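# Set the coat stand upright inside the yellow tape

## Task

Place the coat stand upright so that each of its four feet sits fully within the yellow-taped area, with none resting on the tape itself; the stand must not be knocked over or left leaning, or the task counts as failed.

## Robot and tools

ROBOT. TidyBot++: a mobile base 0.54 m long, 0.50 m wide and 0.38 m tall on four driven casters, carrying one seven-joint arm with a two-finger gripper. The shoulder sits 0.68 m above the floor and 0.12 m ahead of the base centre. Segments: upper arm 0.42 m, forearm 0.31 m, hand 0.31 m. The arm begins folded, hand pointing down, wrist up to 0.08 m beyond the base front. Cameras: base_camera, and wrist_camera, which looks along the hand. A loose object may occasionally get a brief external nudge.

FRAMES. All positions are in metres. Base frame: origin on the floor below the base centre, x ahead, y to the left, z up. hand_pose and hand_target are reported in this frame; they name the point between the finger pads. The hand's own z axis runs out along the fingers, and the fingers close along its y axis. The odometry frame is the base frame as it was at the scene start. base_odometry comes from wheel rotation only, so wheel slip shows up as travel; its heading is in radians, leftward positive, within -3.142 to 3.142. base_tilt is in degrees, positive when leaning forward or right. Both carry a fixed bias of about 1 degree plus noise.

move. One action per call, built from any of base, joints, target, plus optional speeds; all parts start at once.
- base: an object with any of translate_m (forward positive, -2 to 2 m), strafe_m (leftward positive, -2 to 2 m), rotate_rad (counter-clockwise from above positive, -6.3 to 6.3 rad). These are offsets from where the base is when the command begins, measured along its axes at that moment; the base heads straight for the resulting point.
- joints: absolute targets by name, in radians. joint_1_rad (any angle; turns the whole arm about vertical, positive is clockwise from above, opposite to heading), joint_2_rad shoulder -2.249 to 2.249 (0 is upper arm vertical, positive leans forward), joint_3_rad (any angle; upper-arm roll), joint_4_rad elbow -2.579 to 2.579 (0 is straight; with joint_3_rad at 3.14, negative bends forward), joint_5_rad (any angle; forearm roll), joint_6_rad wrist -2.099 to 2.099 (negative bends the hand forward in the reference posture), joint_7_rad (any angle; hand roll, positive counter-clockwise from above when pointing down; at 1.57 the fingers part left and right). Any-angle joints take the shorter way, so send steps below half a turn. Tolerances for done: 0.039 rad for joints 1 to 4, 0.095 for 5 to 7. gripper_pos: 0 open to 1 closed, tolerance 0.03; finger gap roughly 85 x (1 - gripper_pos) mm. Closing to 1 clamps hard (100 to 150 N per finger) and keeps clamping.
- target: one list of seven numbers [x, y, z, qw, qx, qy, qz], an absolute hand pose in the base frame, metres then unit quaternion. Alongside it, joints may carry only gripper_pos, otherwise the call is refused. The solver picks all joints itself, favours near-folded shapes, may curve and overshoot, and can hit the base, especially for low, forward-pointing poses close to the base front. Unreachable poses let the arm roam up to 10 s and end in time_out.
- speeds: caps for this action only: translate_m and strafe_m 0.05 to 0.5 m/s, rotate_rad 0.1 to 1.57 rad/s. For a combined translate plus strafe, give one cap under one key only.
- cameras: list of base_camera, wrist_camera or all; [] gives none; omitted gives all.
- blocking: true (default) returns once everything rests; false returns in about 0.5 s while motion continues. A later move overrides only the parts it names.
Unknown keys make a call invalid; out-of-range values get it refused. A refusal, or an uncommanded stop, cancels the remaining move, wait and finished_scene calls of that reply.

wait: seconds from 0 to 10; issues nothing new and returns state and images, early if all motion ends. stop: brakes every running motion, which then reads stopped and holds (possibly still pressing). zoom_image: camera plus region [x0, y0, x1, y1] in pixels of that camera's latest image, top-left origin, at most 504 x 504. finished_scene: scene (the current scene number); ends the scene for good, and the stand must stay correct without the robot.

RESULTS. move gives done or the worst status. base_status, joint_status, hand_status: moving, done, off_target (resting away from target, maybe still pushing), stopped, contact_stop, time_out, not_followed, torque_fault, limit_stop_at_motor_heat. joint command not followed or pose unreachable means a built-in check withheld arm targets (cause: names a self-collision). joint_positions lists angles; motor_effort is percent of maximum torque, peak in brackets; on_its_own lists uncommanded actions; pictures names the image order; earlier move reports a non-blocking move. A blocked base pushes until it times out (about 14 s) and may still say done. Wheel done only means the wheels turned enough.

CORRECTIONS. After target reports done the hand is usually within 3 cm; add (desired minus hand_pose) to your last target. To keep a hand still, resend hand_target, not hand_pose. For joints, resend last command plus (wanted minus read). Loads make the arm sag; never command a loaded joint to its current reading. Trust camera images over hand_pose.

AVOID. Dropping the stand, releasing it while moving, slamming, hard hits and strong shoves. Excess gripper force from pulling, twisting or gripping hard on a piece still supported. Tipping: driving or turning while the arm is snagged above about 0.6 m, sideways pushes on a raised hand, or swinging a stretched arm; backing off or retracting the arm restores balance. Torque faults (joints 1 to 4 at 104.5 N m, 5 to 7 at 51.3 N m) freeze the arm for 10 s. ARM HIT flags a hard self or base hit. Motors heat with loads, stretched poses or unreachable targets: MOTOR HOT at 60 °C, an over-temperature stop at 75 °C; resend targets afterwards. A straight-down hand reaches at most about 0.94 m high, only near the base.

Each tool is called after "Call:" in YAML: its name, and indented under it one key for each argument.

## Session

Call:
move:
  joints: {"joint_1_rad": -0.015, "joint_2_rad": -0.052, "joint_3_rad": 3.144, "joint_4_rad": -2.126, "joint_5_rad": 0.03, "joint_6_rad": 0.50, "joint_7_rad": 1.545, "gripper_pos": 0}

Scene clock: 2.27 s.
Motor temperatures (°C): [31 34 29 30 35 38 32]
move: done
base_odometry: x=+0.000 y=+0.000 heading=+0.000
base_tilt: forward=+0.3 right=+0.4
base_status: not commanded
joint_positions: joint_1_rad=-0.041 joint_2_rad=-0.048 joint_3_rad=+3.129 joint_4_rad=-2.149 joint_5_rad=+0.028 joint_6_rad=+0.441 joint_7_rad=+1.521 gripper_pos=+0.000
joint_status: all done
motor_effort: joint_1_rad=-1(2) joint_2_rad=-23(23) joint_3_rad=+0(2) joint_4_rad=+26(31) joint_5_rad=+0(2) joint_6_rad=+12(18) joint_7_rad=+1(2)
hand_pose: x=+0.6788 y=+0.0352 z=+0.9156 quat_wxyz=(-0.031, +0.738, +0.015, +0.674) (m; base frame)
hand_target: x=+0.6837 y=+0.0129 z=+0.9493 quat_wxyz=(-0.009, +0.708, +0.010, +0.706) (m; base frame)
hand_status: not commanded
pictures: base_camera, wrist_camera
Images, in order (width x height): base_camera 644x364, wrist_camera 644x476.

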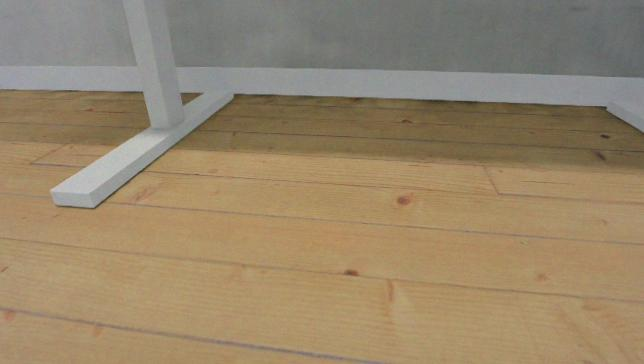

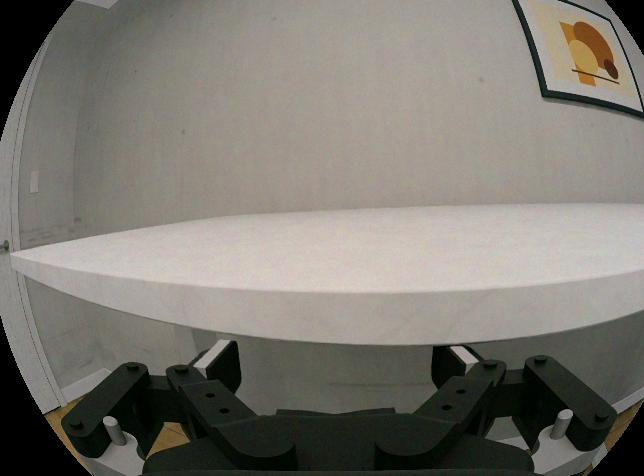

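Call:
move:
  base: {"rotate_rad": 1.3}

Scene clock: 12.47 s.
move: done
base_odometry: x=+0.000 y=+0.000 heading=+1.299
base_tilt: forward=+0.3 right=+0.4
base_status: done
joint_positions: joint_1_rad=-0.023 joint_2_rad=-0.046 joint_3_rad=+3.139 joint_4_rad=-2.130 joint_5_rad=+0.028 joint_6_rad=+0.476 joint_7_rad=+1.521 gripper_pos=+0.000
joint_status: not commanded
motor_effort: joint_1_rad=-1(4) joint_2_rad=-20(24) joint_3_rad=+0(3) joint_4_rad=+21(26) joint_5_rad=+0(2) joint_6_rad=+9(12) joint_7_rad=+0(1)
hand_pose: x=+0.6843 y=+0.0194 z=+0.9364 quat_wxyz=(-0.022, +0.720, +0.004, +0.694) (m; base frame)
hand_target: x=+0.6837 y=+0.0129 z=+0.9493 quat_wxyz=(-0.009, +0.708, +0.010, +0.706) (m; base frame)
hand_status: not commanded
pictures: base_camera, wrist_camera
Images, in order (width x height): base_camera 644x364, wrist_camera 644x476.

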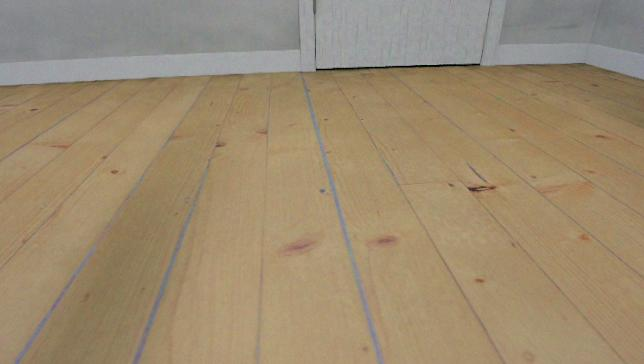

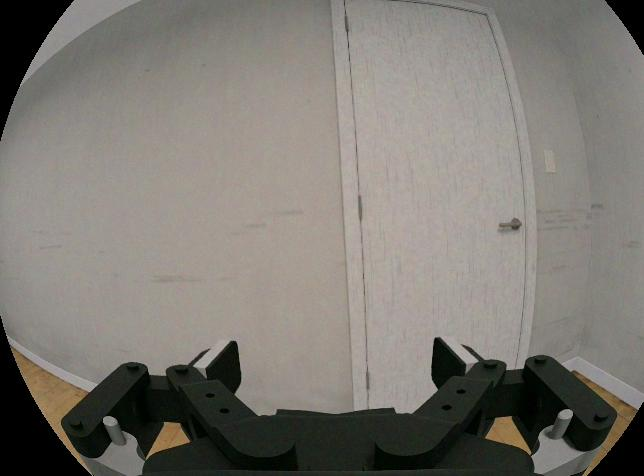

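Call:
move:
  base: {"rotate_rad": 1.3}

Scene clock: 19.13 s.
move: done
base_odometry: x=+0.000 y=+0.000 heading=+2.599
base_tilt: forward=+0.3 right=+0.4
base_status: done
joint_positions: joint_1_rad=-0.022 joint_2_rad=-0.046 joint_3_rad=+3.138 joint_4_rad=-2.130 joint_5_rad=+0.028 joint_6_rad=+0.476 joint_7_rad=+1.521 gripper_pos=+0.000
joint_status: not commanded
motor_effort: joint_1_rad=-1(4) joint_2_rad=-19(21) joint_3_rad=+1(3) joint_4_rad=+21(21) joint_5_rad=+0(1) joint_6_rad=+8(9) joint_7_rad=+0(1)
hand_pose: x=+0.6843 y=+0.0195 z=+0.9364 quat_wxyz=(-0.022, +0.720, +0.004, +0.694) (m; base frame)
hand_target: x=+0.6837 y=+0.0129 z=+0.9493 quat_wxyz=(-0.009, +0.708, +0.010, +0.706) (m; base frame)
hand_status: not commanded
pictures: base_camera, wrist_camera
Images, in order (width x height): base_camera 644x364, wrist_camera 644x476.

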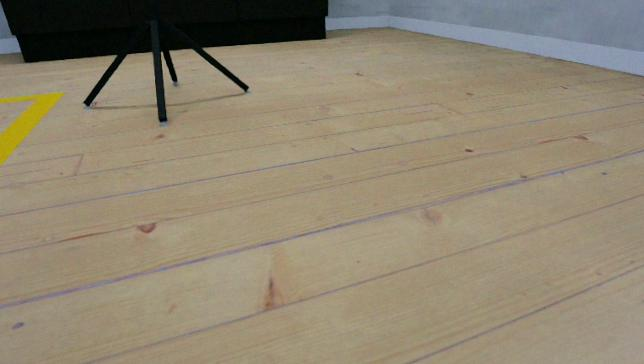

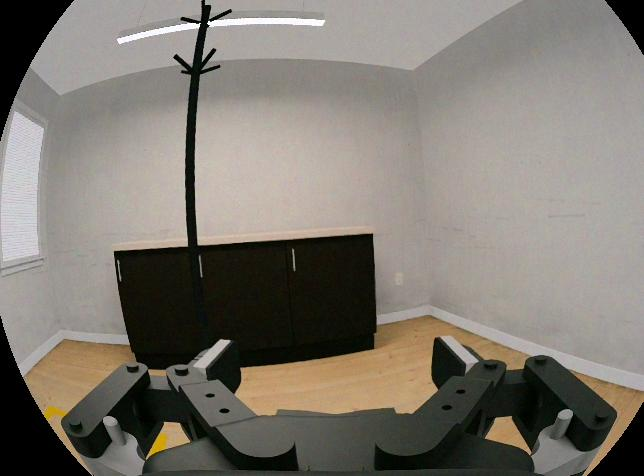

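Call:
move:
  base: {"rotate_rad": 0.5}

Call:
zoom_image:
  camera: "base_camera"
  region: [0, 0, 322, 364]

Call:
zoom_image:
  camera: "base_camera"
  region: [322, 0, 644, 364]

Scene clock: 35.40 s.
move: done
base_odometry: x=+0.000 y=+0.000 heading=+3.098
base_tilt: forward=+0.3 right=+0.5
base_status: done
joint_positions: joint_1_rad=-0.021 joint_2_rad=-0.046 joint_3_rad=+3.138 joint_4_rad=-2.130 joint_5_rad=+0.028 joint_6_rad=+0.476 joint_7_rad=+1.521 gripper_pos=+0.000
joint_status: not commanded
motor_effort: joint_1_rad=-1(3) joint_2_rad=-19(20) joint_3_rad=+1(3) joint_4_rad=+21(21) joint_5_rad=+0(1) joint_6_rad=+8(9) joint_7_rad=+0(1)
hand_pose: x=+0.6843 y=+0.0194 z=+0.9364 quat_wxyz=(-0.022, +0.720, +0.004, +0.694) (m; base frame)
hand_target: x=+0.6837 y=+0.0129 z=+0.9493 quat_wxyz=(-0.009, +0.708, +0.010, +0.706) (m; base frame)
hand_status: not commanded
pictures: base_camera, wrist_camera
Images, in order (width x height): base_camera 644x364, wrist_camera 644x476.

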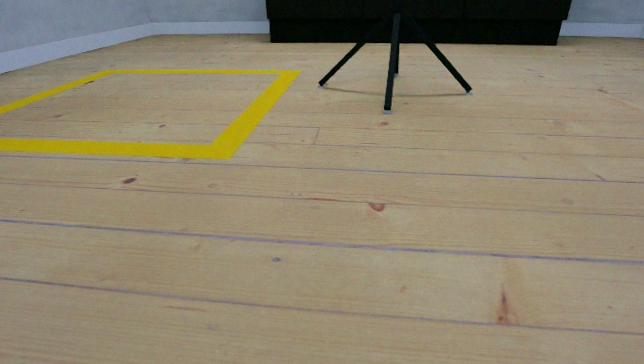

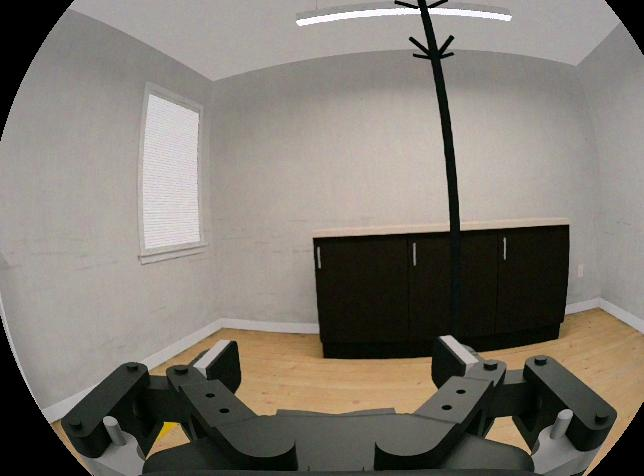

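Scaled by 1.385.

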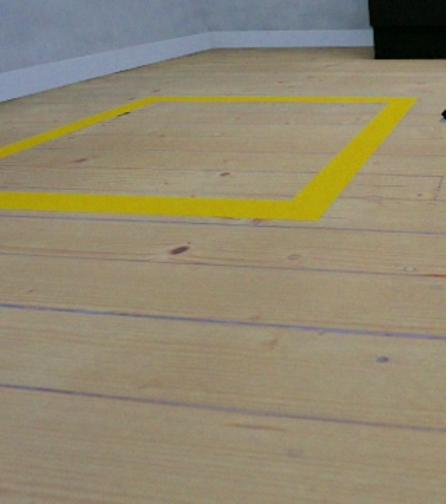

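Scaled by 1.385.

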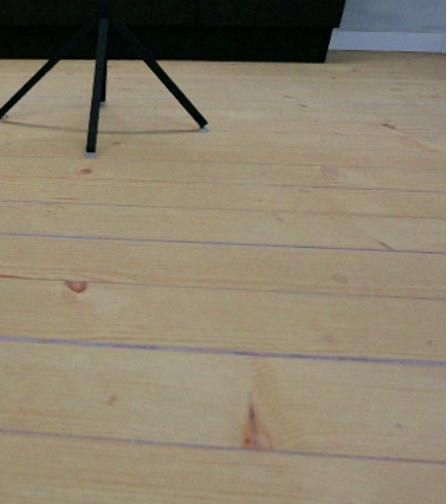

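Call:
move:
  base: {"translate_m": 0.763, "strafe_m": -0.3375}

Call:
zoom_image:
  camera: "wrist_camera"
  region: [220, 200, 460, 440]

Call:
zoom_image:
  camera: "base_camera"
  region: [0, 0, 322, 364]

Scene clock: 58.57 s.
move: done
base_odometry: x=-0.748 y=+0.371 heading=+3.099
base_tilt: forward=+0.3 right=+0.5
base_status: done
joint_positions: joint_1_rad=-0.021 joint_2_rad=-0.046 joint_3_rad=+3.138 joint_4_rad=-2.130 joint_5_rad=+0.028 joint_6_rad=+0.476 joint_7_rad=+1.521 gripper_pos=+0.000
joint_status: not commanded
motor_effort: joint_1_rad=+0(2) joint_2_rad=-20(22) joint_3_rad=+1(2) joint_4_rad=+21(22) joint_5_rad=+0(1) joint_6_rad=+8(9) joint_7_rad=+0(1)
hand_pose: x=+0.6843 y=+0.0193 z=+0.9363 quat_wxyz=(-0.022, +0.720, +0.004, +0.693) (m; base frame)
hand_target: x=+0.6837 y=+0.0129 z=+0.9493 quat_wxyz=(-0.009, +0.708, +0.010, +0.706) (m; base frame)
hand_status: not commanded
pictures: base_camera, wrist_camera
Images, in order (width x height): base_camera 644x364, wrist_camera 644x476.

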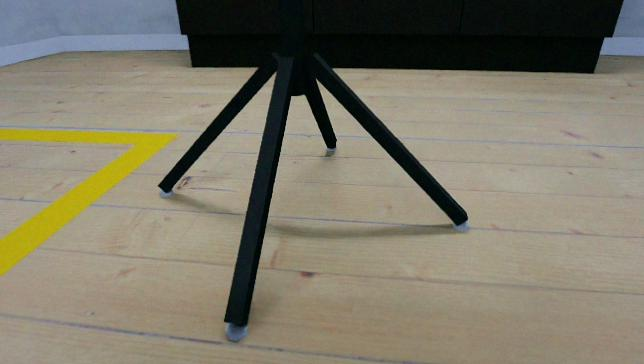

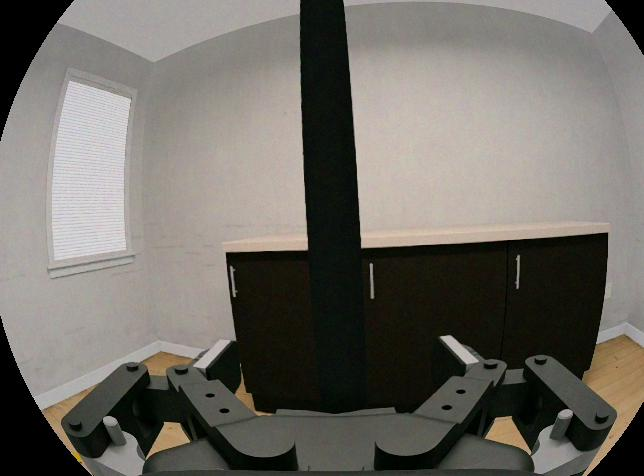

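Scaled by 2.100.

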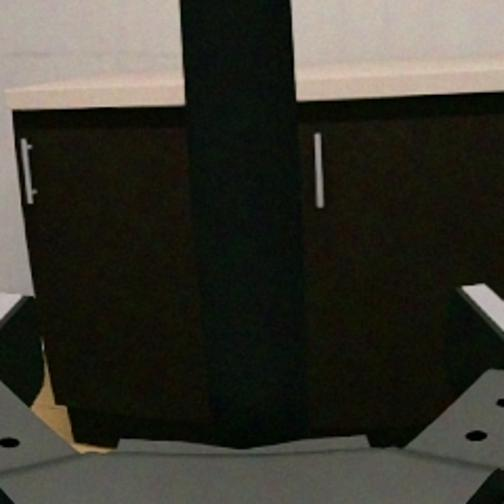

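Scaled by 1.385.

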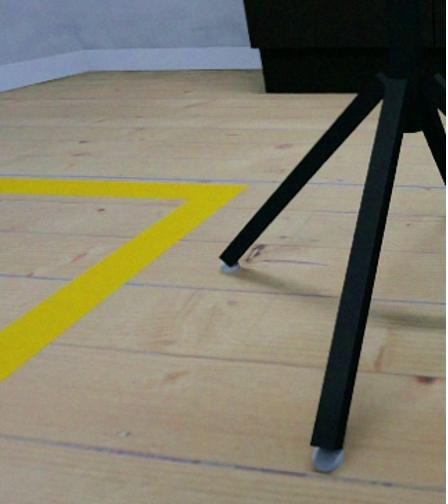

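Call:
move:
  base: {"translate_m": 0.090, "strafe_m": 0.001}
  speeds: {"translate_m": 0.2}

Call:
move:
  joints: {"gripper_pos": 0.61}
  cameras: []

Call:
move:
  joints: {"gripper_pos": 0.85}

Call:
zoom_image:
  camera: "base_camera"
  region: [0, 0, 322, 364]

Scene clock: 71.17 s.
move: done
base_odometry: x=-0.838 y=+0.374 heading=+3.098
base_tilt: forward=+0.4 right=+0.5
base_status: done
joint_positions: joint_1_rad=-0.021 joint_2_rad=-0.044 joint_3_rad=+3.138 joint_4_rad=-2.129 joint_5_rad=+0.028 joint_6_rad=+0.476 joint_7_rad=+1.521 gripper_pos=+0.000
joint_status: not commanded
motor_effort: joint_1_rad=-2(2) joint_2_rad=-20(22) joint_3_rad=+1(2) joint_4_rad=+21(21) joint_5_rad=+0(1) joint_6_rad=+9(9) joint_7_rad=+0(1)
hand_pose: x=+0.6849 y=+0.0193 z=+0.9351 quat_wxyz=(-0.022, +0.721, +0.004, +0.693) (m; base frame)
hand_target: x=+0.6837 y=+0.0129 z=+0.9493 quat_wxyz=(-0.009, +0.708, +0.010, +0.706) (m; base frame)
hand_status: not commanded
pictures: base_camera, wrist_camera
Images, in order (width x height): base_camera 644x364, wrist_camera 644x476.

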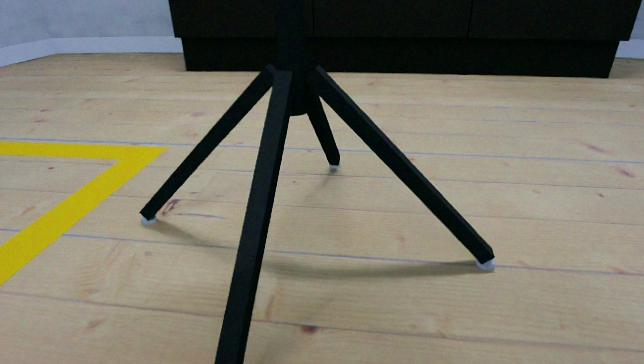

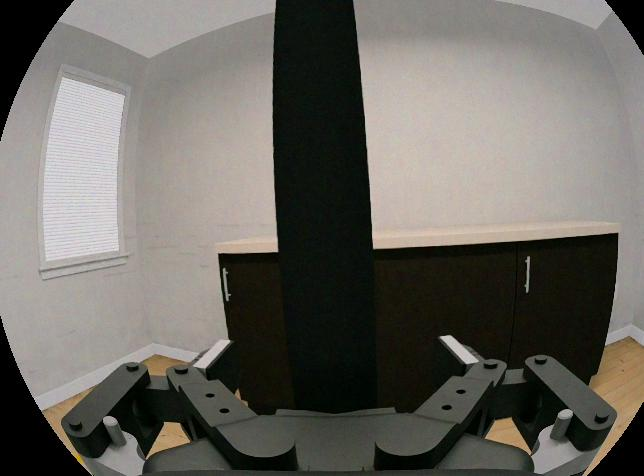

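Scene clock: 72.03 s.
move: done
base_odometry: x=-0.838 y=+0.374 heading=+3.098
base_tilt: forward=+0.4 right=+0.4
base_status: not commanded
joint_positions: joint_1_rad=-0.021 joint_2_rad=-0.044 joint_3_rad=+3.138 joint_4_rad=-2.129 joint_5_rad=+0.028 joint_6_rad=+0.476 joint_7_rad=+1.521 gripper_pos=+0.610
joint_status: all done
motor_effort: joint_1_rad=-1(2) joint_2_rad=-19(20) joint_3_rad=+1(1) joint_4_rad=+21(21) joint_5_rad=-1(1) joint_6_rad=+9(9) joint_7_rad=+0(1)
hand_pose: x=+0.6849 y=+0.0193 z=+0.9351 quat_wxyz=(-0.022, +0.721, +0.004, +0.693) (m; base frame)
hand_target: x=+0.6837 y=+0.0129 z=+0.9493 quat_wxyz=(-0.009, +0.708, +0.010, +0.706) (m; base frame)
hand_status: not commanded
pictures: none
No camera images: "cameras" was empty.

Scene clock: 72.70 s.
move: off_target
base_odometry: x=-0.838 y=+0.374 heading=+3.098
base_tilt: forward=+0.4 right=+0.5
base_status: not commanded
joint_positions: joint_1_rad=-0.021 joint_2_rad=-0.044 joint_3_rad=+3.138 joint_4_rad=-2.130 joint_5_rad=+0.028 joint_6_rad=+0.476 joint_7_rad=+1.523 gripper_pos=+0.667
joint_status: gripper_pos off_target (ended at +0.667, target +0.850)
motor_effort: joint_1_rad=-1(2) joint_2_rad=-18(19) joint_3_rad=+2(3) joint_4_rad=+22(24) joint_5_rad=-2(3) joint_6_rad=+9(9) joint_7_rad=-1(2)
hand_pose: x=+0.6847 y=+0.0198 z=+0.9352 quat_wxyz=(-0.021, +0.721, +0.005, +0.693) (m; base frame)
hand_target: x=+0.6837 y=+0.0129 z=+0.9493 quat_wxyz=(-0.009, +0.708, +0.010, +0.706) (m; base frame)
hand_status: not commanded
pictures: base_camera, wrist_camera
Images, in order (width x height): base_camera 644x364, wrist_camera 644x476.

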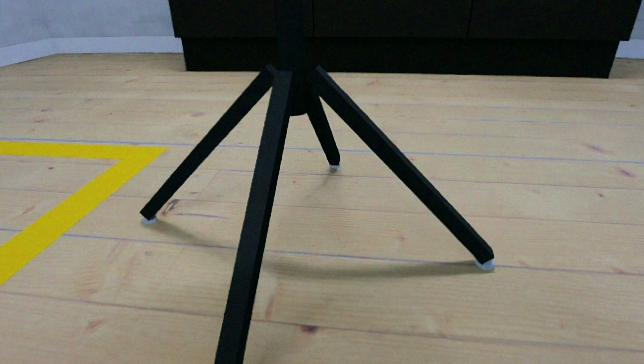

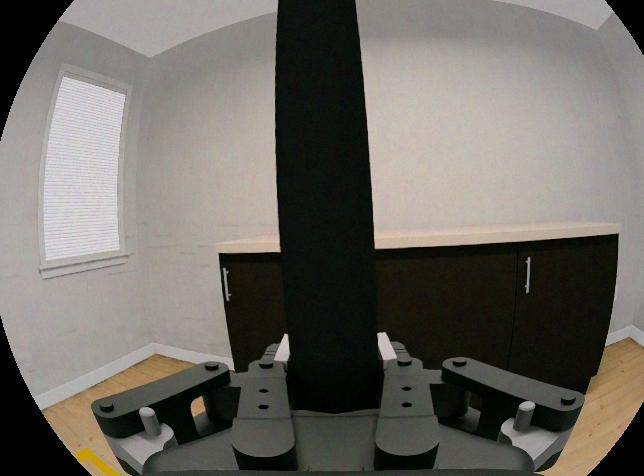

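Scaled by 1.385.

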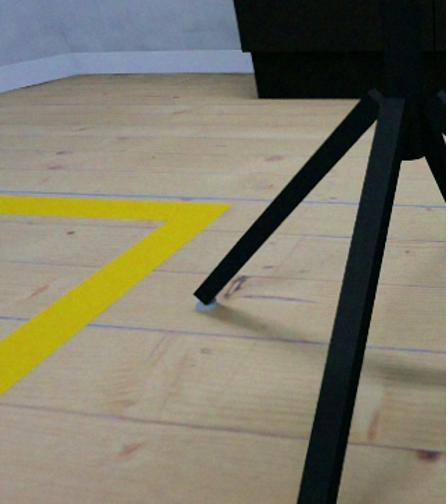

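Call:
move:
  joints: {"joint_2_rad": -0.175, "joint_4_rad": -1.997, "joint_6_rad": 0.57}
  cameras: []

Call:
move:
  joints: {"joint_2_rad": -0.243, "joint_4_rad": -1.948, "joint_6_rad": 0.585}
  cameras: []

Call:
move:
  joints: {"joint_2_rad": -0.299, "joint_4_rad": -1.857, "joint_6_rad": 0.415}

Scene clock: 88.43 s.
move: off_target
base_odometry: x=-0.838 y=+0.374 heading=+3.098
base_tilt: forward=+0.4 right=+0.5
base_status: not commanded
joint_positions: joint_1_rad=-0.021 joint_2_rad=-0.045 joint_3_rad=+3.138 joint_4_rad=-2.126 joint_5_rad=+0.028 joint_6_rad=+0.474 joint_7_rad=+1.523 gripper_pos=+0.667
joint_status: joint_2_rad off_target (ended at -0.045, target -0.175); joint_4_rad off_target (ended at -2.126, target -1.997); joint_6_rad off_target (ended at +0.474, target +0.570)
motor_effort: joint_1_rad=+0(2) joint_2_rad=-39(39) joint_3_rad=+0(2) joint_4_rad=+42(43) joint_5_rad=-2(3) joint_6_rad=+26(26) joint_7_rad=-2(2)
hand_pose: x=+0.6850 y=+0.0197 z=+0.9377 quat_wxyz=(-0.021, +0.720, +0.005, +0.694) (m; base frame)
hand_target: x=+0.6457 y=+0.0129 z=+1.1155 quat_wxyz=(-0.010, +0.586, +0.010, +0.810) (m; base frame)
hand_status: not commanded
pictures: none
No camera images: "cameras" was empty.

Scene clock: 89.23 s.
move: off_target
base_odometry: x=-0.838 y=+0.374 heading=+3.098
base_tilt: forward=+0.4 right=+0.5
base_status: not commanded
joint_positions: joint_1_rad=-0.021 joint_2_rad=-0.046 joint_3_rad=+3.138 joint_4_rad=-2.117 joint_5_rad=+0.028 joint_6_rad=+0.465 joint_7_rad=+1.523 gripper_pos=+0.667
joint_status: joint_2_rad off_target (ended at -0.046, target -0.243); joint_4_rad off_target (ended at -2.117, target -1.948); joint_6_rad off_target (ended at +0.465, target +0.585)
motor_effort: joint_1_rad=-1(2) joint_2_rad=-47(48) joint_3_rad=+1(1) joint_4_rad=+50(50) joint_5_rad=+0(2) joint_6_rad=+33(34) joint_7_rad=+0(2)
hand_pose: x=+0.6861 y=+0.0197 z=+0.9406 quat_wxyz=(-0.021, +0.719, +0.005, +0.694) (m; base frame)
hand_target: x=+0.6094 y=+0.0124 z=+1.1837 quat_wxyz=(-0.010, +0.531, +0.010, +0.847) (m; base frame)
hand_status: not commanded
pictures: none
No camera images: "cameras" was empty.

Scene clock: 90.50 s.
move: off_target
base_odometry: x=-0.838 y=+0.374 heading=+3.098
base_tilt: forward=+0.4 right=+0.5
base_status: not commanded
joint_positions: joint_1_rad=-0.021 joint_2_rad=-0.111 joint_3_rad=+3.138 joint_4_rad=-2.021 joint_5_rad=+0.028 joint_6_rad=+0.309 joint_7_rad=+1.523 gripper_pos=+0.668
joint_status: joint_2_rad off_target (ended at -0.111, target -0.299); joint_4_rad off_target (ended at -2.021, target -1.857); joint_6_rad off_target (ended at +0.309, target +0.415)
motor_effort: joint_1_rad=-1(2) joint_2_rad=-45(51) joint_3_rad=+1(1) joint_4_rad=+51(53) joint_5_rad=-2(2) joint_6_rad=+31(34) joint_7_rad=-1(1)
hand_pose: x=+0.6797 y=+0.0184 z=+0.9859 quat_wxyz=(-0.019, +0.718, +0.005, +0.696) (m; base frame)
hand_target: x=+0.5926 y=+0.0108 z=+1.2170 quat_wxyz=(-0.008, +0.541, +0.009, +0.841) (m; base frame)
hand_status: not commanded
pictures: base_camera, wrist_camera
Images, in order (width x height): base_camera 644x364, wrist_camera 644x476.

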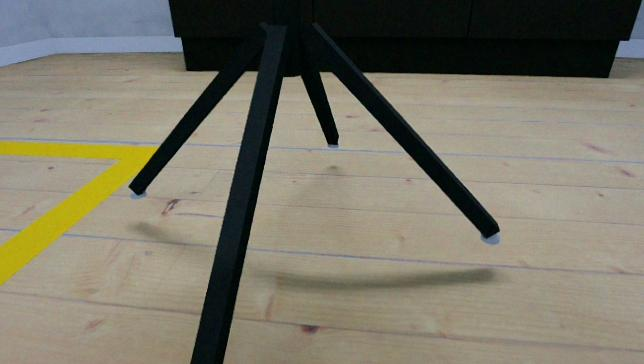

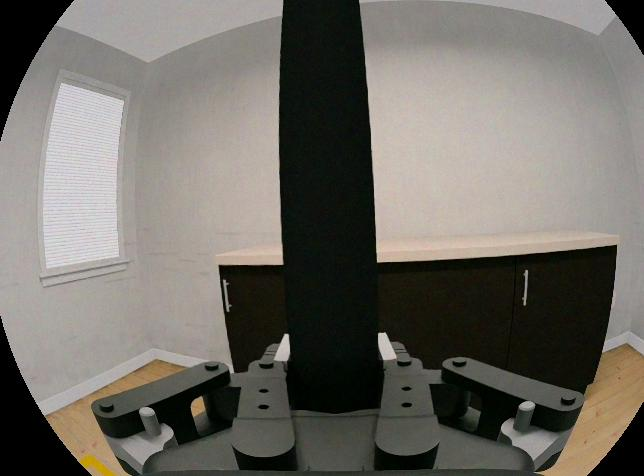

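Call:
move:
  base: {"translate_m": -0.006, "strafe_m": 0.848}
  speeds: {"strafe_m": 0.3}
  cameras: ["base_camera"]

Call:
zoom_image:
  camera: "base_camera"
  region: [0, 0, 322, 364]

Call:
zoom_image:
  camera: "base_camera"
  region: [322, 0, 644, 364]

Scene clock: 100.60 s.
move: done
base_odometry: x=-0.869 y=-0.474 heading=+3.098
base_tilt: forward=+0.4 right=+0.4
base_status: done
joint_positions: joint_1_rad=-0.019 joint_2_rad=-0.111 joint_3_rad=+3.139 joint_4_rad=-2.021 joint_5_rad=+0.028 joint_6_rad=+0.306 joint_7_rad=+1.523 gripper_pos=+0.668
joint_status: not commanded
motor_effort: joint_1_rad=-2(5) joint_2_rad=-46(47) joint_3_rad=+0(4) joint_4_rad=+52(53) joint_5_rad=+0(2) joint_6_rad=+34(34) joint_7_rad=+0(1)
hand_pose: x=+0.6798 y=+0.0158 z=+0.9851 quat_wxyz=(-0.018, +0.719, +0.003, +0.695) (m; base frame)
hand_target: x=+0.5926 y=+0.0108 z=+1.2170 quat_wxyz=(-0.008, +0.541, +0.009, +0.841) (m; base frame)
hand_status: not commanded
pictures: base_camera
Images, in order (width x height): base_camera 644x364.

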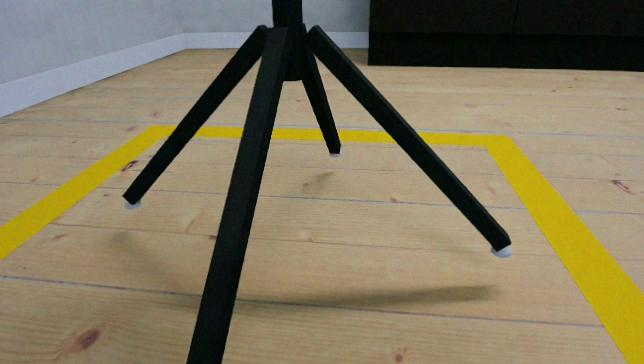

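Scaled by 1.385.

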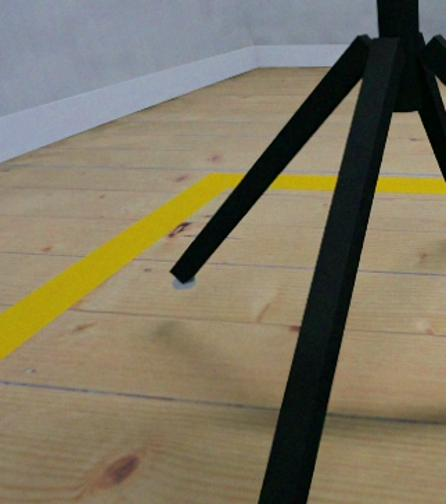

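Scaled by 1.385.

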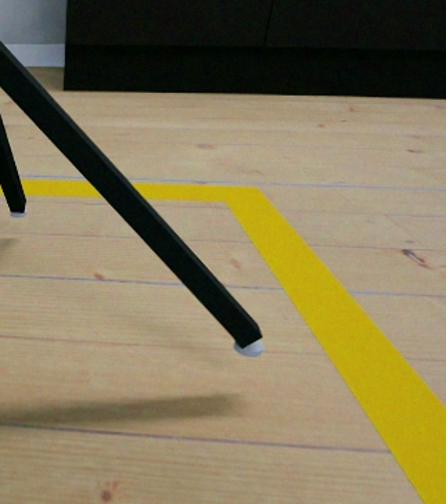

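Call:
move:
  joints: {"joint_2_rad": -0.27, "joint_4_rad": -1.88, "joint_6_rad": 0.455}
  cameras: []

Call:
move:
  joints: {"joint_2_rad": -0.243, "joint_4_rad": -1.912, "joint_6_rad": 0.51}
  cameras: []

Call:
move:
  joints: {"joint_2_rad": -0.222, "joint_4_rad": -1.948, "joint_6_rad": 0.57}
  cameras: []

Call:
move:
  joints: {"joint_2_rad": -0.209, "joint_4_rad": -1.970, "joint_6_rad": 0.603}
  cameras: ["base_camera"]

Scene clock: 123.63 s.
move: off_target
base_odometry: x=-0.869 y=-0.474 heading=+3.098
base_tilt: forward=+0.3 right=+0.4
base_status: not commanded
joint_positions: joint_1_rad=-0.019 joint_2_rad=-0.109 joint_3_rad=+3.139 joint_4_rad=-2.028 joint_5_rad=+0.028 joint_6_rad=+0.316 joint_7_rad=+1.523 gripper_pos=+0.668
joint_status: joint_2_rad off_target (ended at -0.109, target -0.270); joint_4_rad off_target (ended at -2.028, target -1.880); joint_6_rad off_target (ended at +0.316, target +0.455)
motor_effort: joint_1_rad=-1(2) joint_2_rad=-45(47) joint_3_rad=+1(1) joint_4_rad=+52(53) joint_5_rad=-1(1) joint_6_rad=+32(34) joint_7_rad=-1(1)
hand_pose: x=+0.6798 y=+0.0158 z=+0.9828 quat_wxyz=(-0.018, +0.718, +0.003, +0.695) (m; base frame)
hand_target: x=+0.6056 y=+0.0113 z=+1.2007 quat_wxyz=(-0.009, +0.546, +0.009, +0.838) (m; base frame)
hand_status: not commanded
pictures: none
No camera images: "cameras" was empty.

Scene clock: 124.50 s.
move: off_target
base_odometry: x=-0.869 y=-0.474 heading=+3.098
base_tilt: forward=+0.4 right=+0.4
base_status: not commanded
joint_positions: joint_1_rad=-0.019 joint_2_rad=-0.088 joint_3_rad=+3.139 joint_4_rad=-2.056 joint_5_rad=+0.028 joint_6_rad=+0.353 joint_7_rad=+1.523 gripper_pos=+0.668
joint_status: joint_2_rad off_target (ended at -0.088, target -0.243); joint_4_rad off_target (ended at -2.056, target -1.912); joint_6_rad off_target (ended at +0.353, target +0.510)
motor_effort: joint_1_rad=-1(2) joint_2_rad=-46(48) joint_3_rad=+1(1) joint_4_rad=+51(53) joint_5_rad=-1(1) joint_6_rad=+33(34) joint_7_rad=+0(1)
hand_pose: x=+0.6826 y=+0.0162 z=+0.9650 quat_wxyz=(-0.018, +0.723, +0.003, +0.691) (m; base frame)
hand_target: x=+0.6158 y=+0.0119 z=+1.1839 quat_wxyz=(-0.009, +0.548, +0.009, +0.837) (m; base frame)
hand_status: not commanded
pictures: none
No camera images: "cameras" was empty.

Scene clock: 125.53 s.
move: off_target
base_odometry: x=-0.869 y=-0.474 heading=+3.098
base_tilt: forward=+0.4 right=+0.4
base_status: not commanded
joint_positions: joint_1_rad=-0.019 joint_2_rad=-0.068 joint_3_rad=+3.139 joint_4_rad=-2.090 joint_5_rad=+0.028 joint_6_rad=+0.409 joint_7_rad=+1.523 gripper_pos=+0.668
joint_status: joint_2_rad off_target (ended at -0.068, target -0.222); joint_4_rad off_target (ended at -2.090, target -1.948); joint_6_rad off_target (ended at +0.409, target +0.570)
motor_effort: joint_1_rad=-1(2) joint_2_rad=-47(48) joint_3_rad=+0(1) joint_4_rad=+51(53) joint_5_rad=-1(1) joint_6_rad=+32(34) joint_7_rad=+0(1)
hand_pose: x=+0.6839 y=+0.0167 z=+0.9511 quat_wxyz=(-0.019, +0.722, +0.003, +0.692) (m; base frame)
hand_target: x=+0.6217 y=+0.0125 z=+1.1690 quat_wxyz=(-0.010, +0.546, +0.010, +0.837) (m; base frame)
hand_status: not commanded
pictures: none
No camera images: "cameras" was empty.

Scene clock: 126.13 s.
move: off_target
base_odometry: x=-0.869 y=-0.474 heading=+3.098
base_tilt: forward=+0.4 right=+0.4
base_status: not commanded
joint_positions: joint_1_rad=-0.019 joint_2_rad=-0.059 joint_3_rad=+3.139 joint_4_rad=-2.108 joint_5_rad=+0.028 joint_6_rad=+0.438 joint_7_rad=+1.523 gripper_pos=+0.668
joint_status: joint_2_rad off_target (ended at -0.059, target -0.209); joint_4_rad off_target (ended at -2.108, target -1.970); joint_6_rad off_target (ended at +0.438, target +0.603)
motor_effort: joint_1_rad=-1(2) joint_2_rad=-47(48) joint_3_rad=+1(1) joint_4_rad=+50(51) joint_5_rad=+0(2) joint_6_rad=+33(34) joint_7_rad=+0(1)
hand_pose: x=+0.6840 y=+0.0169 z=+0.9453 quat_wxyz=(-0.019, +0.721, +0.004, +0.693) (m; base frame)
hand_target: x=+0.6254 y=+0.0128 z=+1.1588 quat_wxyz=(-0.011, +0.547, +0.010, +0.837) (m; base frame)
hand_status: not commanded
pictures: base_camera
Images, in order (width x height): base_camera 644x364.

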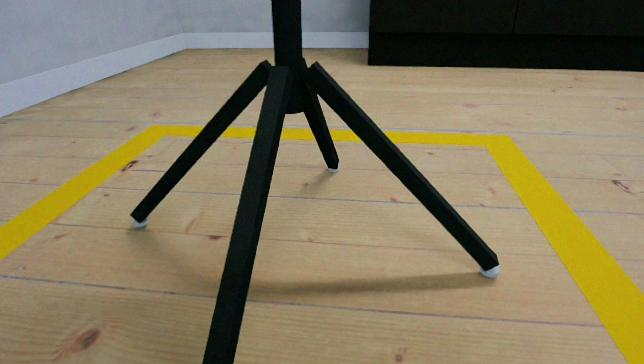

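Call:
move:
  joints: {"joint_2_rad": -0.201, "joint_4_rad": -1.981, "joint_6_rad": 0.620}
  cameras: ["base_camera"]

Call:
move:
  joints: {"joint_2_rad": -0.192, "joint_4_rad": -1.992, "joint_6_rad": 0.632}
  cameras: ["base_camera"]

Scene clock: 140.53 s.
move: off_target
base_odometry: x=-0.869 y=-0.474 heading=+3.098
base_tilt: forward=+0.3 right=+0.5
base_status: not commanded
joint_positions: joint_1_rad=-0.019 joint_2_rad=-0.057 joint_3_rad=+3.139 joint_4_rad=-2.115 joint_5_rad=+0.028 joint_6_rad=+0.456 joint_7_rad=+1.523 gripper_pos=+0.668
joint_status: joint_2_rad off_target (ended at -0.057, target -0.201); joint_4_rad off_target (ended at -2.115, target -1.981); joint_6_rad off_target (ended at +0.456, target +0.620)
motor_effort: joint_1_rad=-1(2) joint_2_rad=-46(47) joint_3_rad=+0(1) joint_4_rad=+49(50) joint_5_rad=+0(1) joint_6_rad=+32(33) joint_7_rad=+0(1)
hand_pose: x=+0.6837 y=+0.0170 z=+0.9447 quat_wxyz=(-0.020, +0.718, +0.004, +0.695) (m; base frame)
hand_target: x=+0.6278 y=+0.0130 z=+1.1530 quat_wxyz=(-0.011, +0.548, +0.010, +0.836) (m; base frame)
hand_status: not commanded
pictures: base_camera
Images, in order (width x height): base_camera 644x364.

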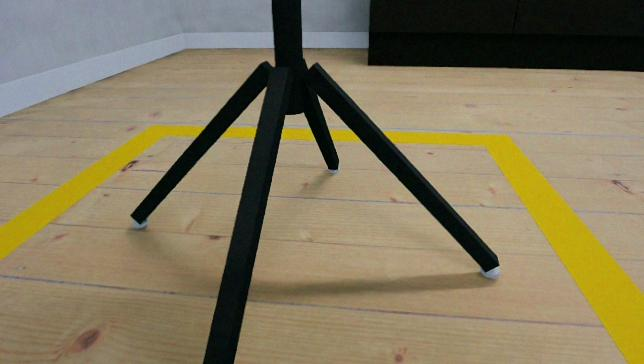

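Scene clock: 141.07 s.
move: off_target
base_odometry: x=-0.869 y=-0.474 heading=+3.098
base_tilt: forward=+0.3 right=+0.5
base_status: not commanded
joint_positions: joint_1_rad=-0.019 joint_2_rad=-0.055 joint_3_rad=+3.139 joint_4_rad=-2.121 joint_5_rad=+0.028 joint_6_rad=+0.470 joint_7_rad=+1.523 gripper_pos=+0.668
joint_status: joint_2_rad off_target (ended at -0.055, target -0.192); joint_4_rad off_target (ended at -2.121, target -1.992); joint_6_rad off_target (ended at +0.470, target +0.632)
motor_effort: joint_1_rad=-1(2) joint_2_rad=-45(47) joint_3_rad=+0(1) joint_4_rad=+48(49) joint_5_rad=-1(1) joint_6_rad=+31(33) joint_7_rad=-1(1)
hand_pose: x=+0.6834 y=+0.0171 z=+0.9446 quat_wxyz=(-0.020, +0.716, +0.004, +0.698) (m; base frame)
hand_target: x=+0.6311 y=+0.0131 z=+1.1454 quat_wxyz=(-0.011, +0.551, +0.010, +0.834) (m; base frame)
hand_status: not commanded
pictures: base_camera
Images, in order (width x height): base_camera 644x364.

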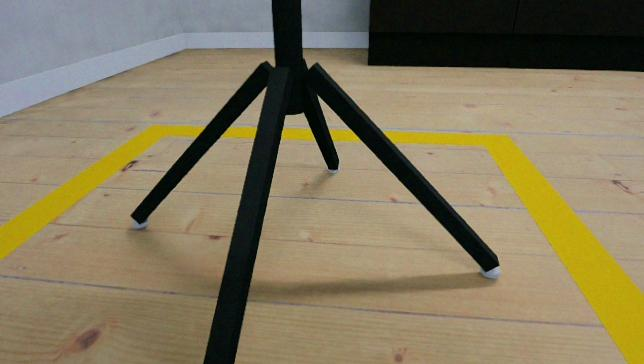

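Call:
move:
  joints: {"joint_2_rad": -0.155, "joint_4_rad": -2.030, "joint_6_rad": 0.59}
  cameras: []

Call:
move:
  joints: {"joint_2_rad": -0.11, "joint_4_rad": -2.075, "joint_6_rad": 0.54}
  cameras: ["base_camera"]

Call:
move:
  joints: {"joint_2_rad": -0.05, "joint_4_rad": -2.13, "joint_6_rad": 0.48}

Scene clock: 159.37 s.
move: off_target
base_odometry: x=-0.869 y=-0.474 heading=+3.098
base_tilt: forward=+0.3 right=+0.4
base_status: not commanded
joint_positions: joint_1_rad=-0.019 joint_2_rad=-0.054 joint_3_rad=+3.139 joint_4_rad=-2.122 joint_5_rad=+0.028 joint_6_rad=+0.470 joint_7_rad=+1.523 gripper_pos=+0.668
joint_status: joint_2_rad off_target (ended at -0.054, target -0.155); joint_4_rad off_target (ended at -2.122, target -2.030); joint_6_rad off_target (ended at +0.470, target +0.590)
motor_effort: joint_1_rad=+0(1) joint_2_rad=-37(44) joint_3_rad=+1(1) joint_4_rad=+42(48) joint_5_rad=-1(2) joint_6_rad=+26(32) joint_7_rad=-1(1)
hand_pose: x=+0.6834 y=+0.0171 z=+0.9437 quat_wxyz=(-0.020, +0.716, +0.004, +0.697) (m; base frame)
hand_target: x=+0.6525 y=+0.0131 z=+1.0911 quat_wxyz=(-0.011, +0.599, +0.010, +0.800) (m; base frame)
hand_status: not commanded
pictures: none
No camera images: "cameras" was empty.

Scene clock: 160.07 s.
move: off_target
base_odometry: x=-0.869 y=-0.474 heading=+3.098
base_tilt: forward=+0.3 right=+0.5
base_status: not commanded
joint_positions: joint_1_rad=-0.019 joint_2_rad=-0.054 joint_3_rad=+3.139 joint_4_rad=-2.124 joint_5_rad=+0.028 joint_6_rad=+0.470 joint_7_rad=+1.523 gripper_pos=+0.668
joint_status: joint_2_rad off_target (ended at -0.054, target -0.110); joint_4_rad off_target (ended at -2.124, target -2.075); the others done
motor_effort: joint_1_rad=+1(1) joint_2_rad=-28(37) joint_3_rad=+2(2) joint_4_rad=+33(42) joint_5_rad=-3(3) joint_6_rad=+18(26) joint_7_rad=+0(1)
hand_pose: x=+0.6832 y=+0.0172 z=+0.9426 quat_wxyz=(-0.020, +0.717, +0.004, +0.697) (m; base frame)
hand_target: x=+0.6709 y=+0.0130 z=+1.0244 quat_wxyz=(-0.010, +0.654, +0.010, +0.757) (m; base frame)
hand_status: not commanded
pictures: base_camera
Images, in order (width x height): base_camera 644x364.

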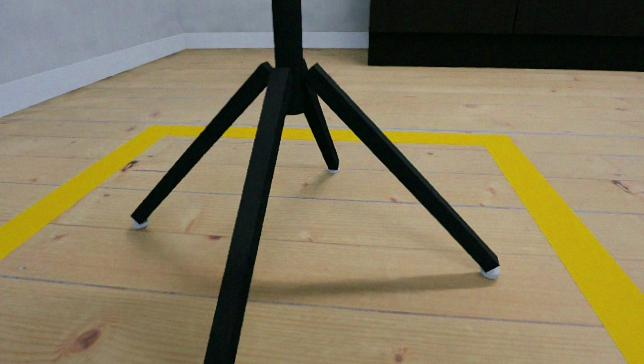

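Scene clock: 160.83 s.
move: done
base_odometry: x=-0.869 y=-0.474 heading=+3.098
base_tilt: forward=+0.3 right=+0.4
base_status: not commanded
joint_positions: joint_1_rad=-0.019 joint_2_rad=-0.054 joint_3_rad=+3.139 joint_4_rad=-2.126 joint_5_rad=+0.028 joint_6_rad=+0.470 joint_7_rad=+1.523 gripper_pos=+0.668
joint_status: all done
motor_effort: joint_1_rad=+1(2) joint_2_rad=-16(28) joint_3_rad=+3(3) joint_4_rad=+24(34) joint_5_rad=-2(2) joint_6_rad=+10(18) joint_7_rad=-1(1)
hand_pose: x=+0.6829 y=+0.0171 z=+0.9411 quat_wxyz=(-0.020, +0.718, +0.004, +0.696) (m; base frame)
hand_target: x=+0.6835 y=+0.0127 z=+0.9396 quat_wxyz=(-0.009, +0.717, +0.010, +0.697) (m; base frame)
hand_status: not commanded
pictures: base_camera, wrist_camera
Images, in order (width x height): base_camera 644x364, wrist_camera 644x476.

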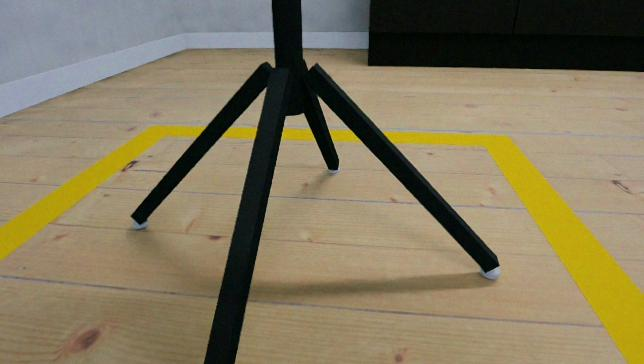

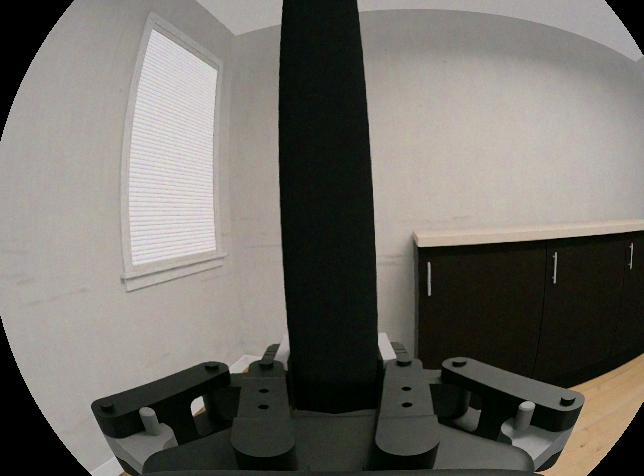

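Call:
move:
  joints: {"gripper_pos": 0.65}
  cameras: []

Call:
move:
  joints: {"gripper_pos": 0.6}
  cameras: []

Call:
move:
  joints: {"gripper_pos": 0.0}

Call:
move:
  base: {"translate_m": -0.3}

Scene clock: 167.43 s.
move: done
base_odometry: x=-0.869 y=-0.474 heading=+3.098
base_tilt: forward=+0.3 right=+0.5
base_status: not commanded
joint_positions: joint_1_rad=-0.019 joint_2_rad=-0.054 joint_3_rad=+3.139 joint_4_rad=-2.126 joint_5_rad=+0.028 joint_6_rad=+0.470 joint_7_rad=+1.523 gripper_pos=+0.650
joint_status: all done
motor_effort: joint_1_rad=+1(2) joint_2_rad=-15(17) joint_3_rad=+3(3) joint_4_rad=+23(24) joint_5_rad=-1(2) joint_6_rad=+9(10) joint_7_rad=-1(1)
hand_pose: x=+0.6829 y=+0.0171 z=+0.9410 quat_wxyz=(-0.020, +0.718, +0.004, +0.696) (m; base frame)
hand_target: x=+0.6835 y=+0.0127 z=+0.9396 quat_wxyz=(-0.009, +0.717, +0.010, +0.697) (m; base frame)
hand_status: not commanded
pictures: none
No camera images: "cameras" was empty.

Scene clock: 168.10 s.
move: done
base_odometry: x=-0.869 y=-0.474 heading=+3.098
base_tilt: forward=+0.3 right=+0.5
base_status: not commanded
joint_positions: joint_1_rad=-0.022 joint_2_rad=-0.052 joint_3_rad=+3.135 joint_4_rad=-2.127 joint_5_rad=+0.029 joint_6_rad=+0.470 joint_7_rad=+1.523 gripper_pos=+0.600
joint_status: all done
motor_effort: joint_1_rad=-2(9) joint_2_rad=-19(23) joint_3_rad=+0(10) joint_4_rad=+21(24) joint_5_rad=+0(4) joint_6_rad=+8(9) joint_7_rad=+0(1)
hand_pose: x=+0.6829 y=+0.0215 z=+0.9397 quat_wxyz=(-0.022, +0.719, +0.007, +0.695) (m; base frame)
hand_target: x=+0.6835 y=+0.0127 z=+0.9396 quat_wxyz=(-0.009, +0.717, +0.010, +0.697) (m; base frame)
hand_status: not commanded
pictures: none
No camera images: "cameras" was empty.

Scene clock: 168.97 s.
move: done
base_odometry: x=-0.869 y=-0.474 heading=+3.098
base_tilt: forward=+0.4 right=+0.5
base_status: not commanded
joint_positions: joint_1_rad=-0.021 joint_2_rad=-0.052 joint_3_rad=+3.139 joint_4_rad=-2.127 joint_5_rad=+0.029 joint_6_rad=+0.470 joint_7_rad=+1.523 gripper_pos=+0.000
joint_status: all done
motor_effort: joint_1_rad=-1(2) joint_2_rad=-19(20) joint_3_rad=+1(1) joint_4_rad=+21(21) joint_5_rad=+0(1) joint_6_rad=+8(9) joint_7_rad=+0(1)
hand_pose: x=+0.6830 y=+0.0190 z=+0.9397 quat_wxyz=(-0.021, +0.719, +0.005, +0.695) (m; base frame)
hand_target: x=+0.6835 y=+0.0127 z=+0.9396 quat_wxyz=(-0.009, +0.717, +0.010, +0.697) (m; base frame)
hand_status: not commanded
pictures: base_camera, wrist_camera
Images, in order (width x height): base_camera 644x364, wrist_camera 644x476.

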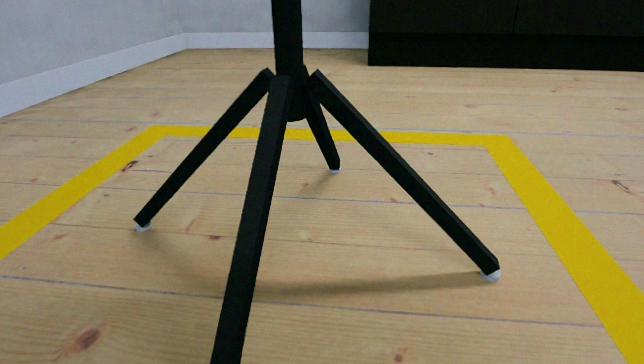

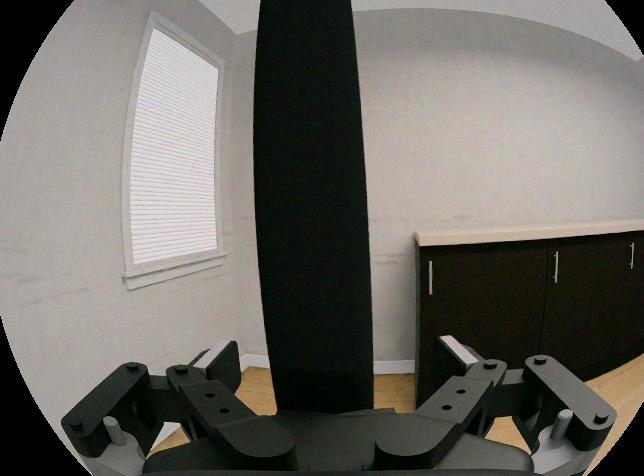

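Scene clock: 170.90 s.
move: done
base_odometry: x=-0.569 y=-0.487 heading=+3.098
base_tilt: forward=+0.3 right=+0.5
base_status: done
joint_positions: joint_1_rad=-0.021 joint_2_rad=-0.051 joint_3_rad=+3.139 joint_4_rad=-2.127 joint_5_rad=+0.029 joint_6_rad=+0.470 joint_7_rad=+1.523 gripper_pos=+0.000
joint_status: not commanded
motor_effort: joint_1_rad=-1(2) joint_2_rad=-19(22) joint_3_rad=+0(1) joint_4_rad=+21(22) joint_5_rad=+0(1) joint_6_rad=+8(9) joint_7_rad=+0(1)
hand_pose: x=+0.6834 y=+0.0190 z=+0.9389 quat_wxyz=(-0.021, +0.719, +0.005, +0.694) (m; base frame)
hand_target: x=+0.6835 y=+0.0127 z=+0.9396 quat_wxyz=(-0.009, +0.717, +0.010, +0.697) (m; base frame)
hand_status: not commanded
pictures: base_camera, wrist_camera
Images, in order (width x height): base_camera 644x364, wrist_camera 644x476.

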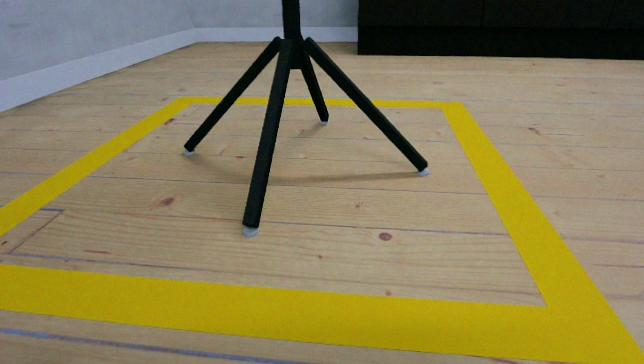

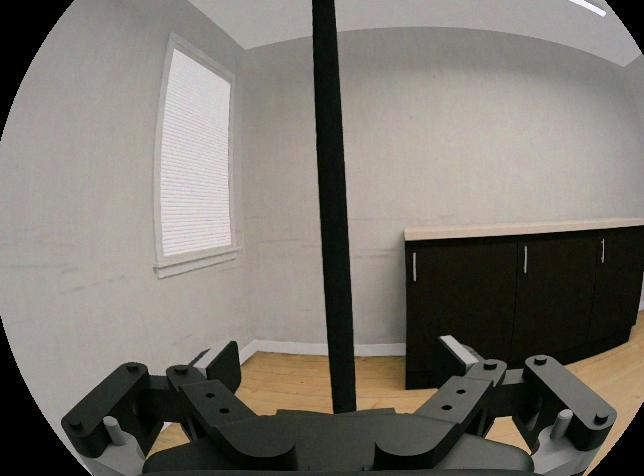

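Call:
finished_scene:
  scene: 3

The scene is finished: the task was done.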